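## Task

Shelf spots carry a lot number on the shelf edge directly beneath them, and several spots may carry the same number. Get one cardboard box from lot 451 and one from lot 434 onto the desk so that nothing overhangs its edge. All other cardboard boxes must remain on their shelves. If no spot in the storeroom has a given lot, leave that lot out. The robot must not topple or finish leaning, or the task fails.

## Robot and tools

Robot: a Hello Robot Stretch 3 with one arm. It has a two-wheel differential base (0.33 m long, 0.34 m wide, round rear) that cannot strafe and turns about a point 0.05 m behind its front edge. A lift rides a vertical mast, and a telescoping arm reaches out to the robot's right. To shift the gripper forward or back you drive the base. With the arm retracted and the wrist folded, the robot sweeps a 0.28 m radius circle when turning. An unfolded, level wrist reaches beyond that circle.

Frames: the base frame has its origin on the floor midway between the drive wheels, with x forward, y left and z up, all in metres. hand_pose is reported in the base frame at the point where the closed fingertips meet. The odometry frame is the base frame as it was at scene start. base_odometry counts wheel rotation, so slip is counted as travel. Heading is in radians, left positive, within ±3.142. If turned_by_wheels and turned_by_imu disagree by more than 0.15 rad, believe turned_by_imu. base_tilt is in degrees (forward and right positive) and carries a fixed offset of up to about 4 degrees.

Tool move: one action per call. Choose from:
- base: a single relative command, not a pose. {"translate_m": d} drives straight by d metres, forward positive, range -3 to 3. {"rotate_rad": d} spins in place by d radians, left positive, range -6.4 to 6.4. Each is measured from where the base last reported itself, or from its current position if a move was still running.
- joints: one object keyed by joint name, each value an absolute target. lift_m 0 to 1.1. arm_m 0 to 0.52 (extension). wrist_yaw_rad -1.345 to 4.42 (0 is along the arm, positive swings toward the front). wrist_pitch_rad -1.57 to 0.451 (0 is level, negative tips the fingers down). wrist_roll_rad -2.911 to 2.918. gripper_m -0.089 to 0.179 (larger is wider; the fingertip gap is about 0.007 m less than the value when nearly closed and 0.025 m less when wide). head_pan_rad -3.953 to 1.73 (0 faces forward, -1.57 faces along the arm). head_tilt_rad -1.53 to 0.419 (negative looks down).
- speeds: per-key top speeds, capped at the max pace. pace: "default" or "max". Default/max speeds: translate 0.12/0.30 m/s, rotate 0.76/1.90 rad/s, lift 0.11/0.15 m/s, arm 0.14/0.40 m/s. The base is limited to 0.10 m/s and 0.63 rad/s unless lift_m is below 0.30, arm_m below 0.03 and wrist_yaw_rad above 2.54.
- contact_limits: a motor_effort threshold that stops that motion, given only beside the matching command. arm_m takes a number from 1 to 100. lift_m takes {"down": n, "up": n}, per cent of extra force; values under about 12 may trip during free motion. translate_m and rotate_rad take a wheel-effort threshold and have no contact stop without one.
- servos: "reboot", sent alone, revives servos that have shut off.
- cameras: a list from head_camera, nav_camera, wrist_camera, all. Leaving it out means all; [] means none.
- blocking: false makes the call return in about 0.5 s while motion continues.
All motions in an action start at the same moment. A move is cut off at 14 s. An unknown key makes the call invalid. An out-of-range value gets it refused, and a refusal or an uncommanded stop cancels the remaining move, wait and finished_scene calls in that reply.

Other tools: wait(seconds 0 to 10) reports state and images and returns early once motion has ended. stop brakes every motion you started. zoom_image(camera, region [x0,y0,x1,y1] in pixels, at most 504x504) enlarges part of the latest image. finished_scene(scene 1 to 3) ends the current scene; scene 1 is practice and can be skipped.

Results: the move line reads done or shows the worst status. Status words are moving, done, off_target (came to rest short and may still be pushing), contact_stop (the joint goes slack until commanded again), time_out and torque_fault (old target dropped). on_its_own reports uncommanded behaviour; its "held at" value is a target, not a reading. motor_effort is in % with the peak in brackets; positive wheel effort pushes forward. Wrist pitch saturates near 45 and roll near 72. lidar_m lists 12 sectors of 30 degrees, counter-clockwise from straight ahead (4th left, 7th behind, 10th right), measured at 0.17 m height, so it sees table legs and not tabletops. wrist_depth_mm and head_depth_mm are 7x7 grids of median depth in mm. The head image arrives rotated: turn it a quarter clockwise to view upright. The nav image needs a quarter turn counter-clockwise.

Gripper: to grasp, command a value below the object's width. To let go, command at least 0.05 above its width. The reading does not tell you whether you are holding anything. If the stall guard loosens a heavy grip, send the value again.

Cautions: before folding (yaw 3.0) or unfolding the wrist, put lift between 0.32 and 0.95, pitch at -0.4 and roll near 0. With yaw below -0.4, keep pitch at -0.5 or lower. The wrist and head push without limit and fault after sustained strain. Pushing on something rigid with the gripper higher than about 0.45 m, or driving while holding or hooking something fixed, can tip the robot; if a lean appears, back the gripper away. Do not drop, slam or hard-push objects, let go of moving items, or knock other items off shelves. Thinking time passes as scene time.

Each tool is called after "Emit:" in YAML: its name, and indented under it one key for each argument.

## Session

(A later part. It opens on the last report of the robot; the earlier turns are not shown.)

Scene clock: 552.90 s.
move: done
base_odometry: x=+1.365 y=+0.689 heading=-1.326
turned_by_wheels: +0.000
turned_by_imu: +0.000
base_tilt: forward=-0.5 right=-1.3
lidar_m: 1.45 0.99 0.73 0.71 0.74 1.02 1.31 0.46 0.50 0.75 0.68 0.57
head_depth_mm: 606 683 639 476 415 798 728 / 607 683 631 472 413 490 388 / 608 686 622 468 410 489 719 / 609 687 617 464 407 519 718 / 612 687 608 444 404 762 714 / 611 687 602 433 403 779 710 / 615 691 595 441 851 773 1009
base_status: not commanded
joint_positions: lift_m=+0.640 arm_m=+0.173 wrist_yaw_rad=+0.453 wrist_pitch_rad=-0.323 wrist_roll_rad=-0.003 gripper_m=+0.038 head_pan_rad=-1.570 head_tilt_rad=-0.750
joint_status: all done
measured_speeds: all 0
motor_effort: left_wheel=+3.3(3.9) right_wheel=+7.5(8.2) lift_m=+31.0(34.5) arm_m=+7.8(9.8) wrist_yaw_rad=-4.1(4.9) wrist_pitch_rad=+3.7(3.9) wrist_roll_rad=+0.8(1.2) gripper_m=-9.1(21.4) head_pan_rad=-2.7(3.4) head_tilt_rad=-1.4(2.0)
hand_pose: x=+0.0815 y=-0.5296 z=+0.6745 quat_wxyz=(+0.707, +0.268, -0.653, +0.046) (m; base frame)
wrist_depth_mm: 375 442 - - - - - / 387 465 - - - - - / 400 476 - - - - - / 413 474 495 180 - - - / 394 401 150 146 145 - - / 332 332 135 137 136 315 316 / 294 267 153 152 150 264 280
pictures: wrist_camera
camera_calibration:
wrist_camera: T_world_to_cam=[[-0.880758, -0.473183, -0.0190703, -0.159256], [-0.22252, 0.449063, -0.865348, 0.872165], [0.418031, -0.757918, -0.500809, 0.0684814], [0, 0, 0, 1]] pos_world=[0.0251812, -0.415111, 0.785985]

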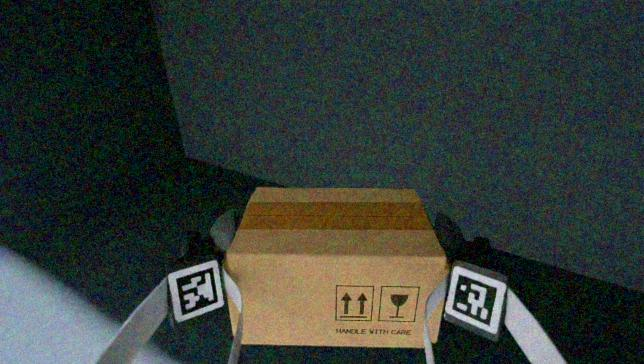

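Emit:
move:
  joints: {"arm_m":0.0}
  cameras: []

Emit:
move:
  joints: {"wrist_yaw_rad":1.57}
  cameras: []

Emit:
move:
  base: {"translate_m":-0.87}
  joints: {"head_tilt_rad":-0.6}
  cameras: []

Emit:
move:
  base: {"translate_m":-0.87}
  joints: {"lift_m":0.8}
  cameras: []

Emit:
move:
  base: {"rotate_rad":1.595}
  cameras: ["wrist_camera"]

Emit:
move:
  base: {"translate_m":-0.95}
  cameras: []

Emit:
move:
  base: {"translate_m":-0.95}
  cameras: []

Emit:
move:
  base: {"rotate_rad":-1.595}
  cameras: ["head_camera","wrist_camera"]

Scene clock: 574.17 s.
move: done
base_odometry: x=+1.365 y=+0.689 heading=-1.326
turned_by_wheels: +0.000
turned_by_imu: +0.000
base_tilt: forward=-0.4 right=-1.2
lidar_m: 1.45 0.99 0.73 0.71 0.74 1.02 1.32 0.46 0.50 0.75 0.68 0.57
head_depth_mm: 606 681 637 475 417 798 730 / 606 684 630 472 413 795 697 / 609 685 622 469 410 788 692 / 609 684 616 464 407 785 684 / 610 688 609 445 404 635 453 / 611 690 603 434 404 727 711 / 614 692 597 442 848 773 1006
base_status: not commanded
joint_positions: lift_m=+0.640 arm_m=+0.001 wrist_yaw_rad=+0.453 wrist_pitch_rad=-0.323 wrist_roll_rad=-0.003 gripper_m=+0.038 head_pan_rad=-1.570 head_tilt_rad=-0.750
joint_status: all done
measured_speeds: all 0
motor_effort: left_wheel=+3.4(4.0) right_wheel=+7.6(8.4) lift_m=+23.6(31.6) arm_m=-11.9(14.5) wrist_yaw_rad=-3.2(4.2) wrist_pitch_rad=+3.9(4.0) wrist_roll_rad=+0.9(1.2) gripper_m=-9.3(9.5) head_pan_rad=-2.4(3.1) head_tilt_rad=-1.1(1.4)
hand_pose: x=+0.0815 y=-0.3572 z=+0.6745 quat_wxyz=(+0.707, +0.268, -0.653, +0.046) (m; base frame)
wrist_depth_mm: 381 459 - - - - - / 392 469 - - - - - / 402 479 - - - - - / 416 475 503 496 495 470 - / 401 401 150 146 146 395 395 / 334 332 136 137 135 318 327 / 309 267 153 152 151 265 280
pictures: none
No camera images: "cameras" was empty.

Scene clock: 575.73 s.
move: done
base_odometry: x=+1.365 y=+0.689 heading=-1.326
turned_by_wheels: +0.000
turned_by_imu: +0.000
base_tilt: forward=-0.2 right=-1.2
lidar_m: 1.45 0.99 0.73 0.71 0.74 1.02 1.32 0.46 0.50 0.75 0.68 0.57
head_depth_mm: 607 682 637 476 417 796 732 / 608 682 628 472 413 797 697 / 608 685 624 469 410 790 682 / 608 686 616 466 407 785 686 / 612 687 611 444 404 781 716 / 611 690 602 433 404 776 710 / 615 692 596 443 851 775 1013
base_status: not commanded
joint_positions: lift_m=+0.640 arm_m=+0.001 wrist_yaw_rad=+1.567 wrist_pitch_rad=-0.323 wrist_roll_rad=-0.003 gripper_m=+0.038 head_pan_rad=-1.570 head_tilt_rad=-0.750
joint_status: all done
measured_speeds: all 0
motor_effort: left_wheel=+3.6(4.0) right_wheel=+8.0(8.2) lift_m=+24.0(24.6) arm_m=-9.4(12.5) wrist_yaw_rad=+2.3(6.4) wrist_pitch_rad=+3.8(3.9) wrist_roll_rad=+0.9(1.2) gripper_m=-8.9(9.5) head_pan_rad=-2.4(2.7) head_tilt_rad=-0.8(1.3)
hand_pose: x=+0.2140 y=-0.1466 z=+0.6745 quat_wxyz=(+0.576, +0.572, -0.413, +0.413) (m; base frame)
wrist_depth_mm: - - - - - 364 352 / - - - - - 384 377 / - - - - - 411 407 / - - - - - 443 439 / - - 150 146 146 395 388 / - - 136 137 135 316 325 / 882 855 822 152 151 125 280
pictures: none
No camera images: "cameras" was empty.

Scene clock: 585.57 s.
move: done
base_odometry: x=+1.154 y=+1.533 heading=-1.326
turned_by_wheels: +0.000
turned_by_imu: +0.000
base_tilt: forward=-0.3 right=-1.3
lidar_m: 1.38 1.01 0.75 0.72 0.76 1.05 1.47 0.50 0.60 0.73 0.58 0.51
head_depth_mm: 587 644 714 603 447 378 736 / 587 645 715 599 444 379 735 / 586 645 719 591 441 386 729 / 586 646 716 511 438 383 682 / 588 647 719 579 435 380 721 / 590 648 710 574 432 378 718 / 590 649 709 569 428 375 718
base_status: done
joint_positions: lift_m=+0.640 arm_m=+0.001 wrist_yaw_rad=+1.567 wrist_pitch_rad=-0.323 wrist_roll_rad=-0.003 gripper_m=+0.038 head_pan_rad=-1.570 head_tilt_rad=-0.599
joint_status: all done
measured_speeds: all 0
motor_effort: left_wheel=-7.0(10.2) right_wheel=-4.7(14.2) lift_m=+26.4(26.6) arm_m=+7.7(9.5) wrist_yaw_rad=+1.9(4.0) wrist_pitch_rad=+3.8(4.0) wrist_roll_rad=+0.9(1.3) gripper_m=-9.1(9.5) head_pan_rad=-1.2(2.8) head_tilt_rad=-4.2(4.5)
hand_pose: x=+0.2140 y=-0.1466 z=+0.6745 quat_wxyz=(+0.576, +0.572, -0.413, +0.413) (m; base frame)
wrist_depth_mm: - - - - - 296 289 / - - - - - 318 309 / - - - - - 345 336 / - - - - 573 368 359 / - - 150 146 146 388 379 / - - 135 137 135 305 314 / 879 859 819 152 148 125 279
pictures: none
No camera images: "cameras" was empty.

Scene clock: 595.40 s.
move: done
base_odometry: x=+0.944 y=+2.377 heading=-1.326
turned_by_wheels: +0.000
turned_by_imu: -0.001
base_tilt: forward=-0.2 right=-1.3
lidar_m: 1.31 1.03 0.76 0.74 0.77 0.63 0.61 0.64 0.88 2.54 0.57 0.49
head_depth_mm: 1838 1796 1751 1707 1661 1466 1279 / 2461 2703 2616 2309 1862 1480 1272 / 2478 2718 3019 2482 1852 1484 1232 / 2467 2758 3026 2458 1833 1471 1204 / 2491 2737 2987 2430 1829 1481 1225 / 2492 2730 2975 2386 1816 1453 1211 / 2510 2660 2973 2375 1792 1437 1182
base_status: done
joint_positions: lift_m=+0.800 arm_m=+0.001 wrist_yaw_rad=+1.567 wrist_pitch_rad=-0.323 wrist_roll_rad=-0.003 gripper_m=+0.038 head_pan_rad=-1.570 head_tilt_rad=-0.600
joint_status: all done
measured_speeds: all 0
motor_effort: left_wheel=-2.8(11.3) right_wheel=-9.1(14.7) lift_m=+31.3(34.6) arm_m=+12.6(13.3) wrist_yaw_rad=+2.2(3.6) wrist_pitch_rad=+3.9(4.0) wrist_roll_rad=+1.1(1.3) gripper_m=-9.0(9.8) head_pan_rad=-0.7(2.1) head_tilt_rad=-5.0(6.2)
hand_pose: x=+0.2139 y=-0.1466 z=+0.8345 quat_wxyz=(+0.576, +0.572, -0.413, +0.413) (m; base frame)
wrist_depth_mm: - - - - - 288 279 / - - - - - 304 300 / - - - - - - - / - - - - 386 - - / - - 147 146 146 - - / - - 136 137 135 - - / - - - 152 150 - -
pictures: none
No camera images: "cameras" was empty.

Scene clock: 599.03 s.
move: done
base_odometry: x=+0.944 y=+2.377 heading=+0.268
turned_by_wheels: +1.595
turned_by_imu: +1.570
base_tilt: forward=-0.3 right=-1.0
lidar_m: 0.74 0.77 0.63 0.61 0.64 0.89 2.68 0.57 0.49 1.31 1.02 0.76
head_depth_mm: 1041 1143 993 1382 1072 884 768 / 1812 1458 1313 1402 1243 1365 1201 / 3299 2929 3025 2343 1793 1470 1233 / 3407 3804 3667 2460 1846 1473 1199 / 3428 3783 3644 2424 1815 1463 1225 / 2791 2903 2976 2424 1825 1454 1220 / 1928 1968 2060 2093 1797 1445 1215
base_status: done
joint_positions: lift_m=+0.800 arm_m=+0.001 wrist_yaw_rad=+1.567 wrist_pitch_rad=-0.323 wrist_roll_rad=-0.003 gripper_m=+0.038 head_pan_rad=-1.570 head_tilt_rad=-0.600
joint_status: not commanded
measured_speeds: all 0
motor_effort: left_wheel=-8.5(13.4) right_wheel=+9.0(11.8) lift_m=+31.1(31.7) arm_m=+3.3(12.9) wrist_yaw_rad=+1.1(4.0) wrist_pitch_rad=+3.9(4.0) wrist_roll_rad=+0.8(1.3) gripper_m=-9.1(9.5) head_pan_rad=-1.4(1.5) head_tilt_rad=-4.7(5.8)
hand_pose: x=+0.2139 y=-0.1465 z=+0.8345 quat_wxyz=(+0.576, +0.572, -0.413, +0.413) (m; base frame)
wrist_depth_mm: - - - - - - - / - - - - - - - / - - - - - - - / - - - 180 - - - / 873 - 147 146 146 - - / 977 - 135 137 135 - - / - - - 152 150 119 -
pictures: wrist_camera
camera_calibration:
wrist_camera: T_world_to_cam=[[0.0362975, -0.999158, -0.0191351, -0.131592], [-0.50137, -0.00164356, -0.865232, 0.861576], [0.864472, 0.0409995, -0.501007, 0.405265], [0, 0, 0, 1]] pos_world=[0.0864043, -0.146681, 0.945985]

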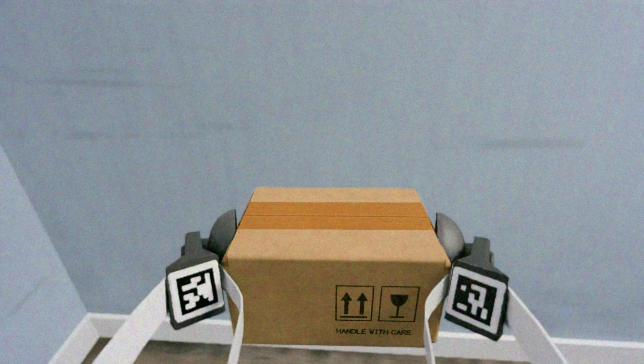

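Scene clock: 609.67 s.
move: done
base_odometry: x=+0.028 y=+2.126 heading=+0.268
turned_by_wheels: +0.000
turned_by_imu: -0.001
base_tilt: forward=-0.3 right=-1.3
lidar_m: 1.68 0.88 0.65 0.64 0.66 0.93 2.06 1.79 2.58 0.78 0.44 0.56
head_depth_mm: 3404 3612 3704 2530 1867 1490 1276 / 3286 3497 3548 2512 1871 1485 1273 / 3324 3639 3659 2492 1859 1481 1237 / 3309 3511 3636 2471 1832 1465 1196 / 1481 1577 1707 1853 1700 1462 1229 / 815 848 884 925 963 1017 1071 / 566 580 596 613 632 654 684
base_status: done
joint_positions: lift_m=+0.800 arm_m=+0.001 wrist_yaw_rad=+1.567 wrist_pitch_rad=-0.323 wrist_roll_rad=-0.003 gripper_m=+0.038 head_pan_rad=-1.570 head_tilt_rad=-0.600
joint_status: not commanded
measured_speeds: all 0
motor_effort: left_wheel=-7.9(12.4) right_wheel=-1.6(11.4) lift_m=+30.0(31.3) arm_m=-12.9(13.5) wrist_yaw_rad=+1.3(3.4) wrist_pitch_rad=+3.8(4.0) wrist_roll_rad=+1.0(1.3) gripper_m=-8.2(9.6) head_pan_rad=+0.2(1.2) head_tilt_rad=-4.7(5.6)
hand_pose: x=+0.2139 y=-0.1465 z=+0.8345 quat_wxyz=(+0.576, +0.572, -0.413, +0.413) (m; base frame)
wrist_depth_mm: - - - - - - 306 / - - - - - - 302 / - - - - - - - / - - - - - - 301 / - - 147 146 147 - - / - - 136 137 135 - 299 / - - - 152 150 - 298
pictures: none
No camera images: "cameras" was empty.

Scene clock: 620.30 s.
move: done
base_odometry: x=-0.888 y=+1.874 heading=+0.268
turned_by_wheels: +0.000
turned_by_imu: -0.001
base_tilt: forward=-0.3 right=-1.1
lidar_m: 1.54 0.91 0.68 0.66 0.69 0.96 1.13 1.03 1.01 3.59 1.60 1.22
head_depth_mm: 3249 3364 1741 1138 1695 1507 1247 / 3299 3554 2011 2313 1866 1483 1267 / 3341 3632 3632 2448 1853 1484 1238 / 3267 3566 3583 2441 1828 1470 1198 / 3374 3679 3623 2431 1826 1465 1223 / 3413 3661 3562 2416 1815 1458 1221 / 2949 3149 3121 2384 1786 1439 1214
base_status: done
joint_positions: lift_m=+0.800 arm_m=+0.001 wrist_yaw_rad=+1.567 wrist_pitch_rad=-0.323 wrist_roll_rad=-0.003 gripper_m=+0.038 head_pan_rad=-1.570 head_tilt_rad=-0.600
joint_status: not commanded
measured_speeds: all 0
motor_effort: left_wheel=-8.1(12.3) right_wheel=-2.6(11.4) lift_m=+29.0(30.6) arm_m=-12.0(13.1) wrist_yaw_rad=+0.9(3.7) wrist_pitch_rad=+3.9(4.0) wrist_roll_rad=+0.8(1.3) gripper_m=-8.3(9.6) head_pan_rad=+1.0(1.7) head_tilt_rad=-1.6(4.7)
hand_pose: x=+0.2139 y=-0.1465 z=+0.8345 quat_wxyz=(+0.576, +0.572, -0.413, +0.413) (m; base frame)
wrist_depth_mm: - - - - - - - / - - - - - - - / - - - - - - - / - - - - - - - / - - 147 146 146 - - / - - 135 137 135 - - / - - - 152 985 - -
pictures: none
No camera images: "cameras" was empty.

Scene clock: 623.93 s.
move: done
base_odometry: x=-0.888 y=+1.874 heading=-1.326
turned_by_wheels: -1.595
turned_by_imu: -1.570
base_tilt: forward=-0.2 right=-1.2
lidar_m: 3.59 1.62 1.22 1.48 0.92 0.68 0.66 0.69 0.96 1.12 1.04 1.00
head_depth_mm: 917 1012 1117 1252 1428 1509 1276 / 917 1007 1118 1252 1441 1491 1269 / 916 1007 1122 1259 1438 1480 1233 / 918 1008 1123 1260 1440 1468 1192 / 921 1011 1118 1266 1442 1464 1224 / 922 1014 1127 1265 1441 1449 1215 / 924 1015 1123 1270 1450 1457 1208
base_status: done
joint_positions: lift_m=+0.800 arm_m=+0.001 wrist_yaw_rad=+1.567 wrist_pitch_rad=-0.323 wrist_roll_rad=-0.003 gripper_m=+0.038 head_pan_rad=-1.570 head_tilt_rad=-0.600
joint_status: not commanded
measured_speeds: all 0
motor_effort: left_wheel=+8.6(11.6) right_wheel=-10.8(14.5) lift_m=+29.0(30.0) arm_m=-12.7(13.5) wrist_yaw_rad=+2.0(3.1) wrist_pitch_rad=+3.9(4.0) wrist_roll_rad=+1.0(1.2) gripper_m=-9.4(9.5) head_pan_rad=+1.3(1.8) head_tilt_rad=-2.4(3.7)
hand_pose: x=+0.2139 y=-0.1465 z=+0.8345 quat_wxyz=(+0.576, +0.573, -0.413, +0.413) (m; base frame)
wrist_depth_mm: - - - - - - - / - - - - - - - / - - - - - - - / - - - - - - - / - - 147 146 146 - - / - - 135 137 135 945 - / - - - 152 151 125 -
pictures: head_camera (sideways), wrist_camera
camera_calibration:
head_camera: T_world_to_cam=[[-0.0466358, 0.52016, -0.852794, 1.1253], [0.997499, -0.0211445, -0.0674462, 0.0812961], [-0.0531148, -0.853807, -0.517873, 0.629847], [0, 0, 0, 1]] pos_world=[0.00484056, -0.0458481, 1.29131]
wrist_camera: T_world_to_cam=[[0.0365204, -0.999149, -0.0191469, -0.131499], [-0.501366, -0.00174503, -0.865234, 0.861563], [0.864464, 0.0411983, -0.501003, 0.405287], [0, 0, 0, 1]] pos_world=[0.0864043, -0.146581, 0.945985]

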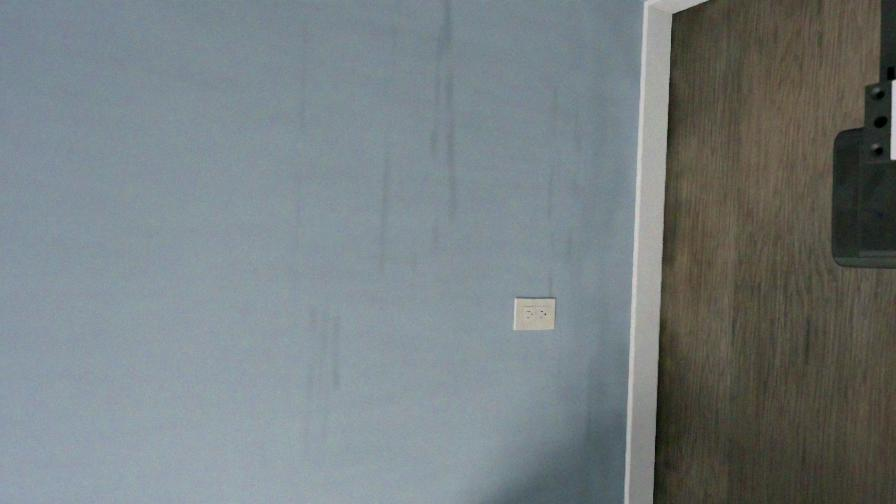

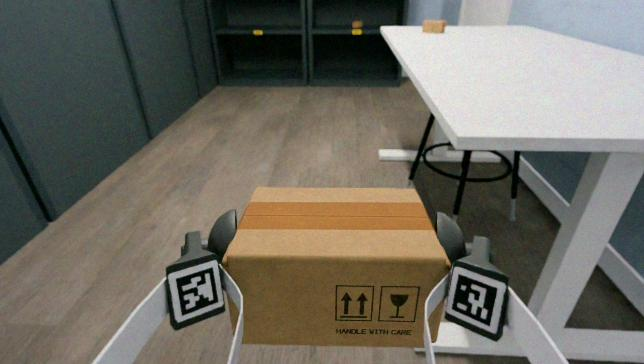

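Emit:
move:
  base: {"translate_m":0.9}
  joints: {"lift_m":0.82}
  cameras: []

Emit:
move:
  joints: {"wrist_yaw_rad":0.45,"arm_m":0.3}
  cameras: []

Emit:
move:
  joints: {"lift_m":0.72}
  speeds: {"lift_m":0.08}
  cameras: ["head_camera","wrist_camera"]

Scene clock: 649.93 s.
move: done
base_odometry: x=-0.670 y=+1.001 heading=-1.326
turned_by_wheels: +0.000
turned_by_imu: +0.001
base_tilt: forward=-0.3 right=-1.1
lidar_m: 2.73 1.60 1.18 1.15 1.19 1.61 1.55 1.59 1.17 0.70 0.72 0.81
head_depth_mm: 928 1018 1134 1269 1423 687 585 / 930 1019 1135 1213 831 664 579 / 933 1019 1136 1102 831 663 311 / 932 1022 1135 1098 823 657 560 / 935 1024 1135 1092 816 653 1139 / 931 1028 1135 1083 810 649 1138 / 936 1028 1146 1067 805 646 1135
base_status: done
joint_positions: lift_m=+0.820 arm_m=+0.001 wrist_yaw_rad=+1.567 wrist_pitch_rad=-0.324 wrist_roll_rad=-0.003 gripper_m=+0.038 head_pan_rad=-1.570 head_tilt_rad=-0.600
joint_status: all done
measured_speeds: all 0
motor_effort: left_wheel=+5.4(12.4) right_wheel=+4.1(10.6) lift_m=+25.4(33.2) arm_m=-11.0(13.1) wrist_yaw_rad=+1.2(3.6) wrist_pitch_rad=+3.8(4.0) wrist_roll_rad=+0.8(1.3) gripper_m=-8.9(9.6) head_pan_rad=+2.1(2.8) head_tilt_rad=-2.2(3.4)
hand_pose: x=+0.2139 y=-0.1465 z=+0.8544 quat_wxyz=(+0.576, +0.573, -0.413, +0.413) (m; base frame)
wrist_depth_mm: - - - - - - - / - - - - - - - / - - - - - - - / - - - - - 576 - / - - 146 146 146 - - / - - 136 137 135 125 - / - - - 152 - 125 -
pictures: none
No camera images: "cameras" was empty.

Scene clock: 653.37 s.
move: done
base_odometry: x=-0.670 y=+1.001 heading=-1.326
turned_by_wheels: +0.000
turned_by_imu: +0.000
base_tilt: forward=-0.3 right=-1.1
lidar_m: 2.73 1.60 1.18 1.15 1.20 1.60 1.55 1.59 1.18 0.70 0.72 0.82
head_depth_mm: 924 1020 1129 1268 1415 307 - / 930 1021 1133 1208 390 335 596 / 929 1025 1129 492 503 660 594 / 934 1021 1136 1101 521 657 589 / 935 1026 1139 1085 763 652 1147 / 930 1027 1138 1076 808 651 1138 / 932 1029 1137 1064 805 646 1129
base_status: not commanded
joint_positions: lift_m=+0.820 arm_m=+0.300 wrist_yaw_rad=+0.453 wrist_pitch_rad=-0.324 wrist_roll_rad=-0.003 gripper_m=+0.038 head_pan_rad=-1.570 head_tilt_rad=-0.600
joint_status: all done
measured_speeds: all 0
motor_effort: left_wheel=+5.0(5.7) right_wheel=+4.3(5.1) lift_m=+25.6(26.4) arm_m=+13.3(14.7) wrist_yaw_rad=-1.7(6.2) wrist_pitch_rad=+3.8(4.0) wrist_roll_rad=+1.0(1.2) gripper_m=-8.8(9.6) head_pan_rad=+2.6(3.2) head_tilt_rad=-1.2(2.6)
hand_pose: x=+0.0815 y=-0.6566 z=+0.8544 quat_wxyz=(+0.707, +0.268, -0.653, +0.046) (m; base frame)
wrist_depth_mm: - - - - - - - / - - - - - - - / - - - - - - - / - - - 180 - - - / - - 147 147 146 - - / - - 136 137 135 - - / - - 148 149 148 - -
pictures: none
No camera images: "cameras" was empty.

Scene clock: 655.30 s.
move: done
base_odometry: x=-0.670 y=+1.001 heading=-1.326
turned_by_wheels: +0.000
turned_by_imu: +0.000
base_tilt: forward=-0.3 right=-1.1
lidar_m: 2.73 1.60 1.19 1.15 1.19 1.60 1.55 1.59 1.18 0.69 0.72 0.81
head_depth_mm: 929 1021 1131 1276 1420 688 584 / 929 1019 1139 1210 834 415 352 / 930 1025 1132 1108 537 625 591 / 930 1021 1135 1103 607 623 592 / 929 1024 1137 1089 738 651 1143 / 932 1028 1141 1078 786 650 1135 / 932 1023 1146 1070 806 646 1125
base_status: not commanded
joint_positions: lift_m=+0.720 arm_m=+0.300 wrist_yaw_rad=+0.453 wrist_pitch_rad=-0.321 wrist_roll_rad=-0.003 gripper_m=+0.038 head_pan_rad=-1.570 head_tilt_rad=-0.600
joint_status: all done
measured_speeds: all 0
motor_effort: left_wheel=+5.1(5.5) right_wheel=+4.4(5.2) lift_m=+22.6(26.9) arm_m=+11.8(13.7) wrist_yaw_rad=-2.5(4.5) wrist_pitch_rad=+3.4(4.0) wrist_roll_rad=+0.9(1.3) gripper_m=-9.3(9.6) head_pan_rad=+2.7(3.0) head_tilt_rad=-1.6(2.5)
hand_pose: x=+0.0816 y=-0.6568 z=+0.7550 quat_wxyz=(+0.707, +0.267, -0.653, +0.047) (m; base frame)
wrist_depth_mm: - - - - - - - / - - - - - - - / - - - - - - - / - - - 178 - - - / - - 150 146 146 - - / - - 135 137 135 - - / - - 148 150 148 - -
pictures: head_camera (sideways), wrist_camera
camera_calibration:
head_camera: T_world_to_cam=[[-0.0466358, 0.52016, -0.852794, 1.1253], [0.997499, -0.0211445, -0.0674462, 0.0812961], [-0.0531148, -0.853807, -0.517873, 0.629847], [0, 0, 0, 1]] pos_world=[0.00484056, -0.0458481, 1.29131]
wrist_camera: T_world_to_cam=[[-0.880723, -0.47325, -0.0190309, -0.21789], [-0.221753, 0.447523, -0.866342, 0.998688], [0.418513, -0.758787, -0.499088, 0.0104684], [0, 0, 0, 1]] pos_world=[0.0251801, -0.542109, 0.866283]

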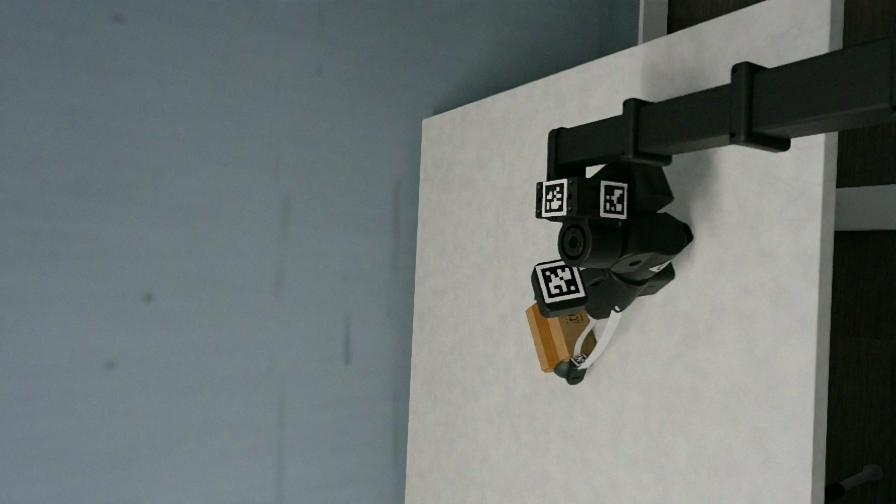

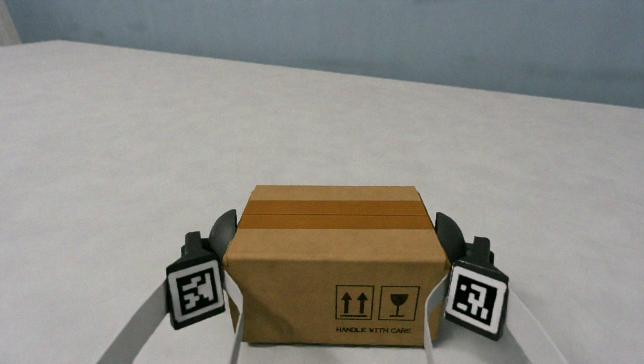

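Contact expected near lift 0.71–0.70.

Emit:
move:
  joints: {"lift_m":0.702}
  speeds: {"lift_m":0.03}
  contact_limits: {"lift_m":{"down":14}}
  cameras: ["wrist_camera"]

Emit:
move:
  joints: {"gripper_m":0.15}
  cameras: []

Emit:
move:
  joints: {"lift_m":0.84}
  cameras: []

Emit:
move:
  joints: {"arm_m":0.0,"head_pan_rad":-1.4}
  pace: "max"
  cameras: ["head_camera","nav_camera"]

Scene clock: 665.63 s.
move: done
base_odometry: x=-0.670 y=+1.001 heading=-1.326
turned_by_wheels: +0.000
turned_by_imu: +0.000
base_tilt: forward=-0.5 right=-1.3
lidar_m: 2.73 1.60 1.18 1.14 1.19 1.60 1.55 1.59 1.18 0.69 0.72 0.81
head_depth_mm: 928 1022 1131 1269 1418 688 586 / 927 1016 1129 1207 836 449 369 / 929 1024 1140 1113 547 610 591 / 933 1023 1140 1101 622 608 591 / 930 1022 1135 1090 761 654 1141 / 931 1024 1143 1081 784 649 1136 / 934 1032 1143 1070 807 646 1133
base_status: not commanded
joint_positions: lift_m=+0.702 arm_m=+0.300 wrist_yaw_rad=+0.453 wrist_pitch_rad=-0.263 wrist_roll_rad=-0.003 gripper_m=+0.038 head_pan_rad=-1.570 head_tilt_rad=-0.600
joint_status: all done
measured_speeds: all 0
motor_effort: left_wheel=+4.7(5.3) right_wheel=+4.0(4.8) lift_m=+18.0(25.3) arm_m=+8.0(9.0) wrist_yaw_rad=-2.9(4.0) wrist_pitch_rad=-7.4(7.7) wrist_roll_rad=+1.1(1.1) gripper_m=-8.8(9.3) head_pan_rad=+2.9(3.1) head_tilt_rad=-0.9(1.7)
contact_limits: lift_m down 14 (down: maximum 72; up: maximum 65)
hand_pose: x=+0.0841 y=-0.6619 z=+0.7509 quat_wxyz=(+0.705, +0.248, -0.661, +0.067) (m; base frame)
wrist_depth_mm: - - - - - - - / - - - - - - - / - - - - - - - / - - - 176 - - - / - - 144 144 148 - - / - - 136 137 136 - - / - - 148 150 148 - -
pictures: wrist_camera
camera_calibration:
wrist_camera: T_world_to_cam=[[-0.880252, -0.474214, -0.0166487, -0.220709], [-0.199321, 0.401372, -0.893964, 0.986233], [0.430613, -0.783595, -0.447829, -0.0523725], [0, 0, 0, 1]] pos_world=[0.0248506, -0.541548, 0.854529]

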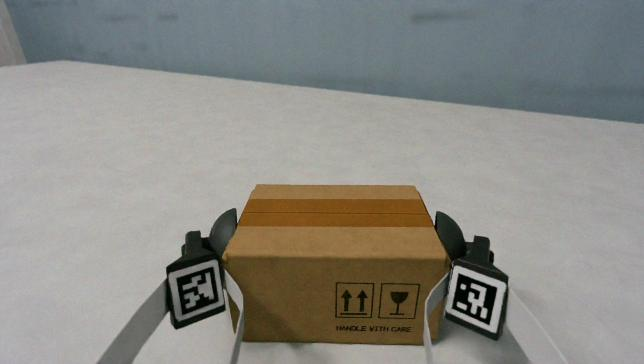

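Scene clock: 667.27 s.
move: done
base_odometry: x=-0.670 y=+1.001 heading=-1.326
turned_by_wheels: +0.000
turned_by_imu: +0.000
base_tilt: forward=-0.3 right=-1.1
lidar_m: 2.72 1.60 1.19 1.15 1.19 1.60 1.55 1.59 1.18 0.69 0.72 0.81
head_depth_mm: 928 1022 1128 1277 1419 687 586 / 927 1019 1130 1208 832 448 369 / 928 1021 1131 1110 547 608 594 / 932 1025 1138 1098 625 609 589 / 934 1022 1134 1086 767 652 1145 / 933 1025 1138 1078 784 651 1140 / 933 1026 1143 1069 806 647 1134
base_status: not commanded
joint_positions: lift_m=+0.702 arm_m=+0.300 wrist_yaw_rad=+0.452 wrist_pitch_rad=-0.311 wrist_roll_rad=-0.003 gripper_m=+0.150 head_pan_rad=-1.570 head_tilt_rad=-0.600
joint_status: all done
measured_speeds: all 0
motor_effort: left_wheel=+4.5(5.6) right_wheel=+4.1(4.9) lift_m=+30.5(30.9) arm_m=+5.9(8.0) wrist_yaw_rad=-3.0(4.5) wrist_pitch_rad=+1.5(7.4) wrist_roll_rad=+1.2(1.2) gripper_m=+0.9(82.4) head_pan_rad=+2.5(3.4) head_tilt_rad=-1.2(1.7)
contact_limits: lift_m down 14 (down: maximum 72; up: maximum 65)
hand_pose: x=+0.0818 y=-0.6579 z=+0.7394 quat_wxyz=(+0.707, +0.263, -0.655, +0.050) (m; base frame)
wrist_depth_mm: - - - - - - - / - - - - - - - / - - - - - - - / - - - 157 156 - - / - 146 135 134 134 140 - / - 125 147 145 144 124 - / - 119 - - - - 111
pictures: none
No camera images: "cameras" was empty.

Scene clock: 669.37 s.
move: done
base_odometry: x=-0.670 y=+1.001 heading=-1.326
turned_by_wheels: +0.000
turned_by_imu: +0.000
base_tilt: forward=-0.4 right=-1.2
lidar_m: 2.73 1.60 1.18 1.14 1.19 1.60 1.55 1.59 1.18 0.70 0.72 0.82
head_depth_mm: 928 1016 1133 1278 1372 292 - / 927 1021 1132 1210 374 614 1154 / 927 1021 1127 462 746 662 593 / 932 1021 1137 560 542 657 589 / 931 1026 1136 1082 764 654 1141 / 934 1023 1138 1077 802 651 1140 / 936 1024 1139 1065 804 646 1130
base_status: not commanded
joint_positions: lift_m=+0.840 arm_m=+0.300 wrist_yaw_rad=+0.452 wrist_pitch_rad=-0.314 wrist_roll_rad=-0.003 gripper_m=+0.150 head_pan_rad=-1.570 head_tilt_rad=-0.600
joint_status: all done
measured_speeds: all 0
motor_effort: left_wheel=+5.0(5.4) right_wheel=+4.6(5.2) lift_m=+30.9(33.3) arm_m=+3.9(6.7) wrist_yaw_rad=-1.2(3.4) wrist_pitch_rad=+2.1(2.2) wrist_roll_rad=+0.9(1.2) gripper_m=+0.4(1.2) head_pan_rad=+2.8(3.5) head_tilt_rad=-0.6(1.7)
hand_pose: x=+0.0816 y=-0.6576 z=+0.8767 quat_wxyz=(+0.707, +0.264, -0.654, +0.049) (m; base frame)
wrist_depth_mm: - - - - - - - / - - - - - - - / - - - - - - - / - - - - - - - / - 146 - - - 142 - / - 126 - - - 124 - / - 118 - 235 - - 111
pictures: none
No camera images: "cameras" was empty.

Scene clock: 671.37 s.
move: done
base_odometry: x=-0.670 y=+1.001 heading=-1.326
turned_by_wheels: +0.000
turned_by_imu: +0.000
base_tilt: forward=-0.4 right=-1.1
lidar_m: 2.73 1.60 1.18 1.14 1.19 1.61 1.55 1.59 1.17 0.70 0.72 0.82
head_depth_mm: 899 982 1078 1129 839 670 571 / 913 999 1101 1119 834 666 569 / 931 1019 1131 1111 825 627 315 / 948 1038 1151 1101 791 657 298 / 965 1059 1176 1086 814 655 587 / 985 1083 1208 1076 812 649 1157 / 1003 1107 1234 1068 803 647 1188
base_status: not commanded
joint_positions: lift_m=+0.840 arm_m=+0.001 wrist_yaw_rad=+0.452 wrist_pitch_rad=-0.315 wrist_roll_rad=-0.003 gripper_m=+0.150 head_pan_rad=-1.394 head_tilt_rad=-0.600
joint_status: all done
measured_speeds: all 0
motor_effort: left_wheel=+5.2(5.3) right_wheel=+3.8(5.0) lift_m=+24.0(31.1) arm_m=-11.8(14.9) wrist_yaw_rad=-2.3(3.1) wrist_pitch_rad=+2.3(2.4) wrist_roll_rad=+0.8(1.2) gripper_m=+0.4(1.1) head_pan_rad=-2.5(3.7) head_tilt_rad=-0.6(1.3)
hand_pose: x=+0.0816 y=-0.3581 z=+0.8765 quat_wxyz=(+0.707, +0.264, -0.654, +0.049) (m; base frame)
wrist_depth_mm: - - - - - - - / - - - - - - - / - - - - - - - / - - - - 437 - - / - 146 - - - 142 - / - 126 - - - 124 - / - 125 - - - - 111
pictures: head_camera (sideways), nav_camera (sideways)
camera_calibration:
head_camera: T_world_to_cam=[[-0.136835, 0.50403, -0.852778, 1.12582], [0.985844, 0.15349, -0.0674672, 0.0813835], [0.0968873, -0.849938, -0.517898, 0.628967], [0, 0, 0, 1]] pos_world=[0.0128819, -0.045358, 1.29131]
nav_camera: T_world_to_cam=[[0.112005, -0.531268, 0.839767, -1.05028], [-0.981183, -0.192875, 0.00884623, 0.0446575], [0.15727, -0.824957, -0.542874, 0.658822], [0, 0, 0, 1]] pos_world=[0.0578401, -0.00586661, 1.23925]

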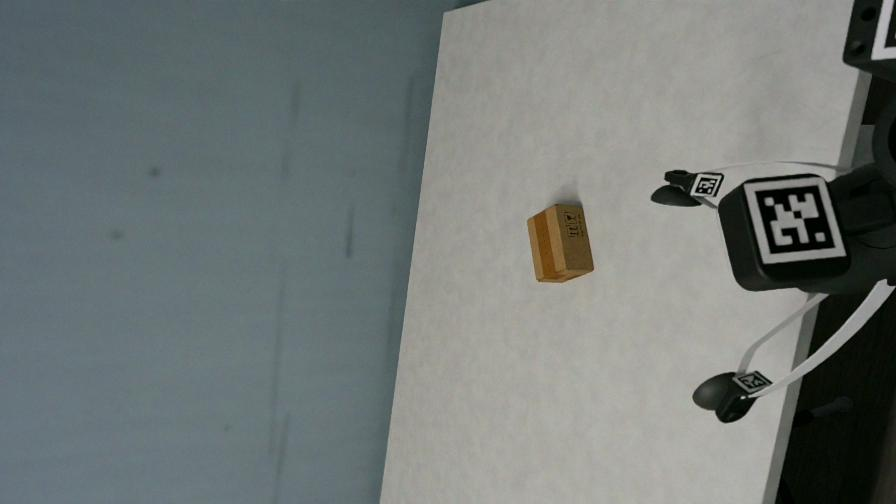

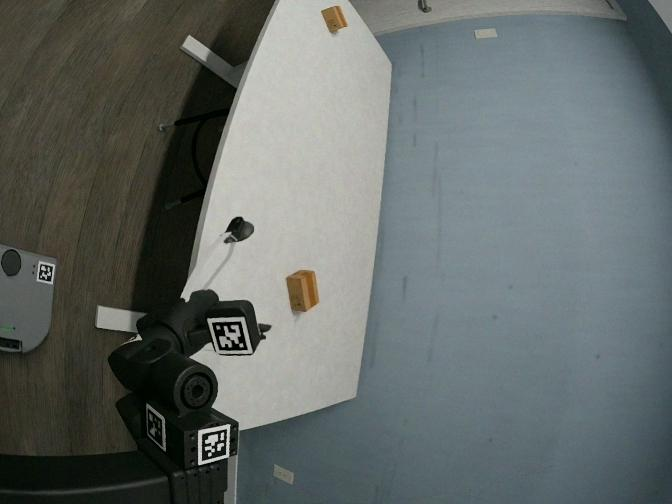

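Emit:
finished_scene:
  scene: 2

The scene is finished: the task was done.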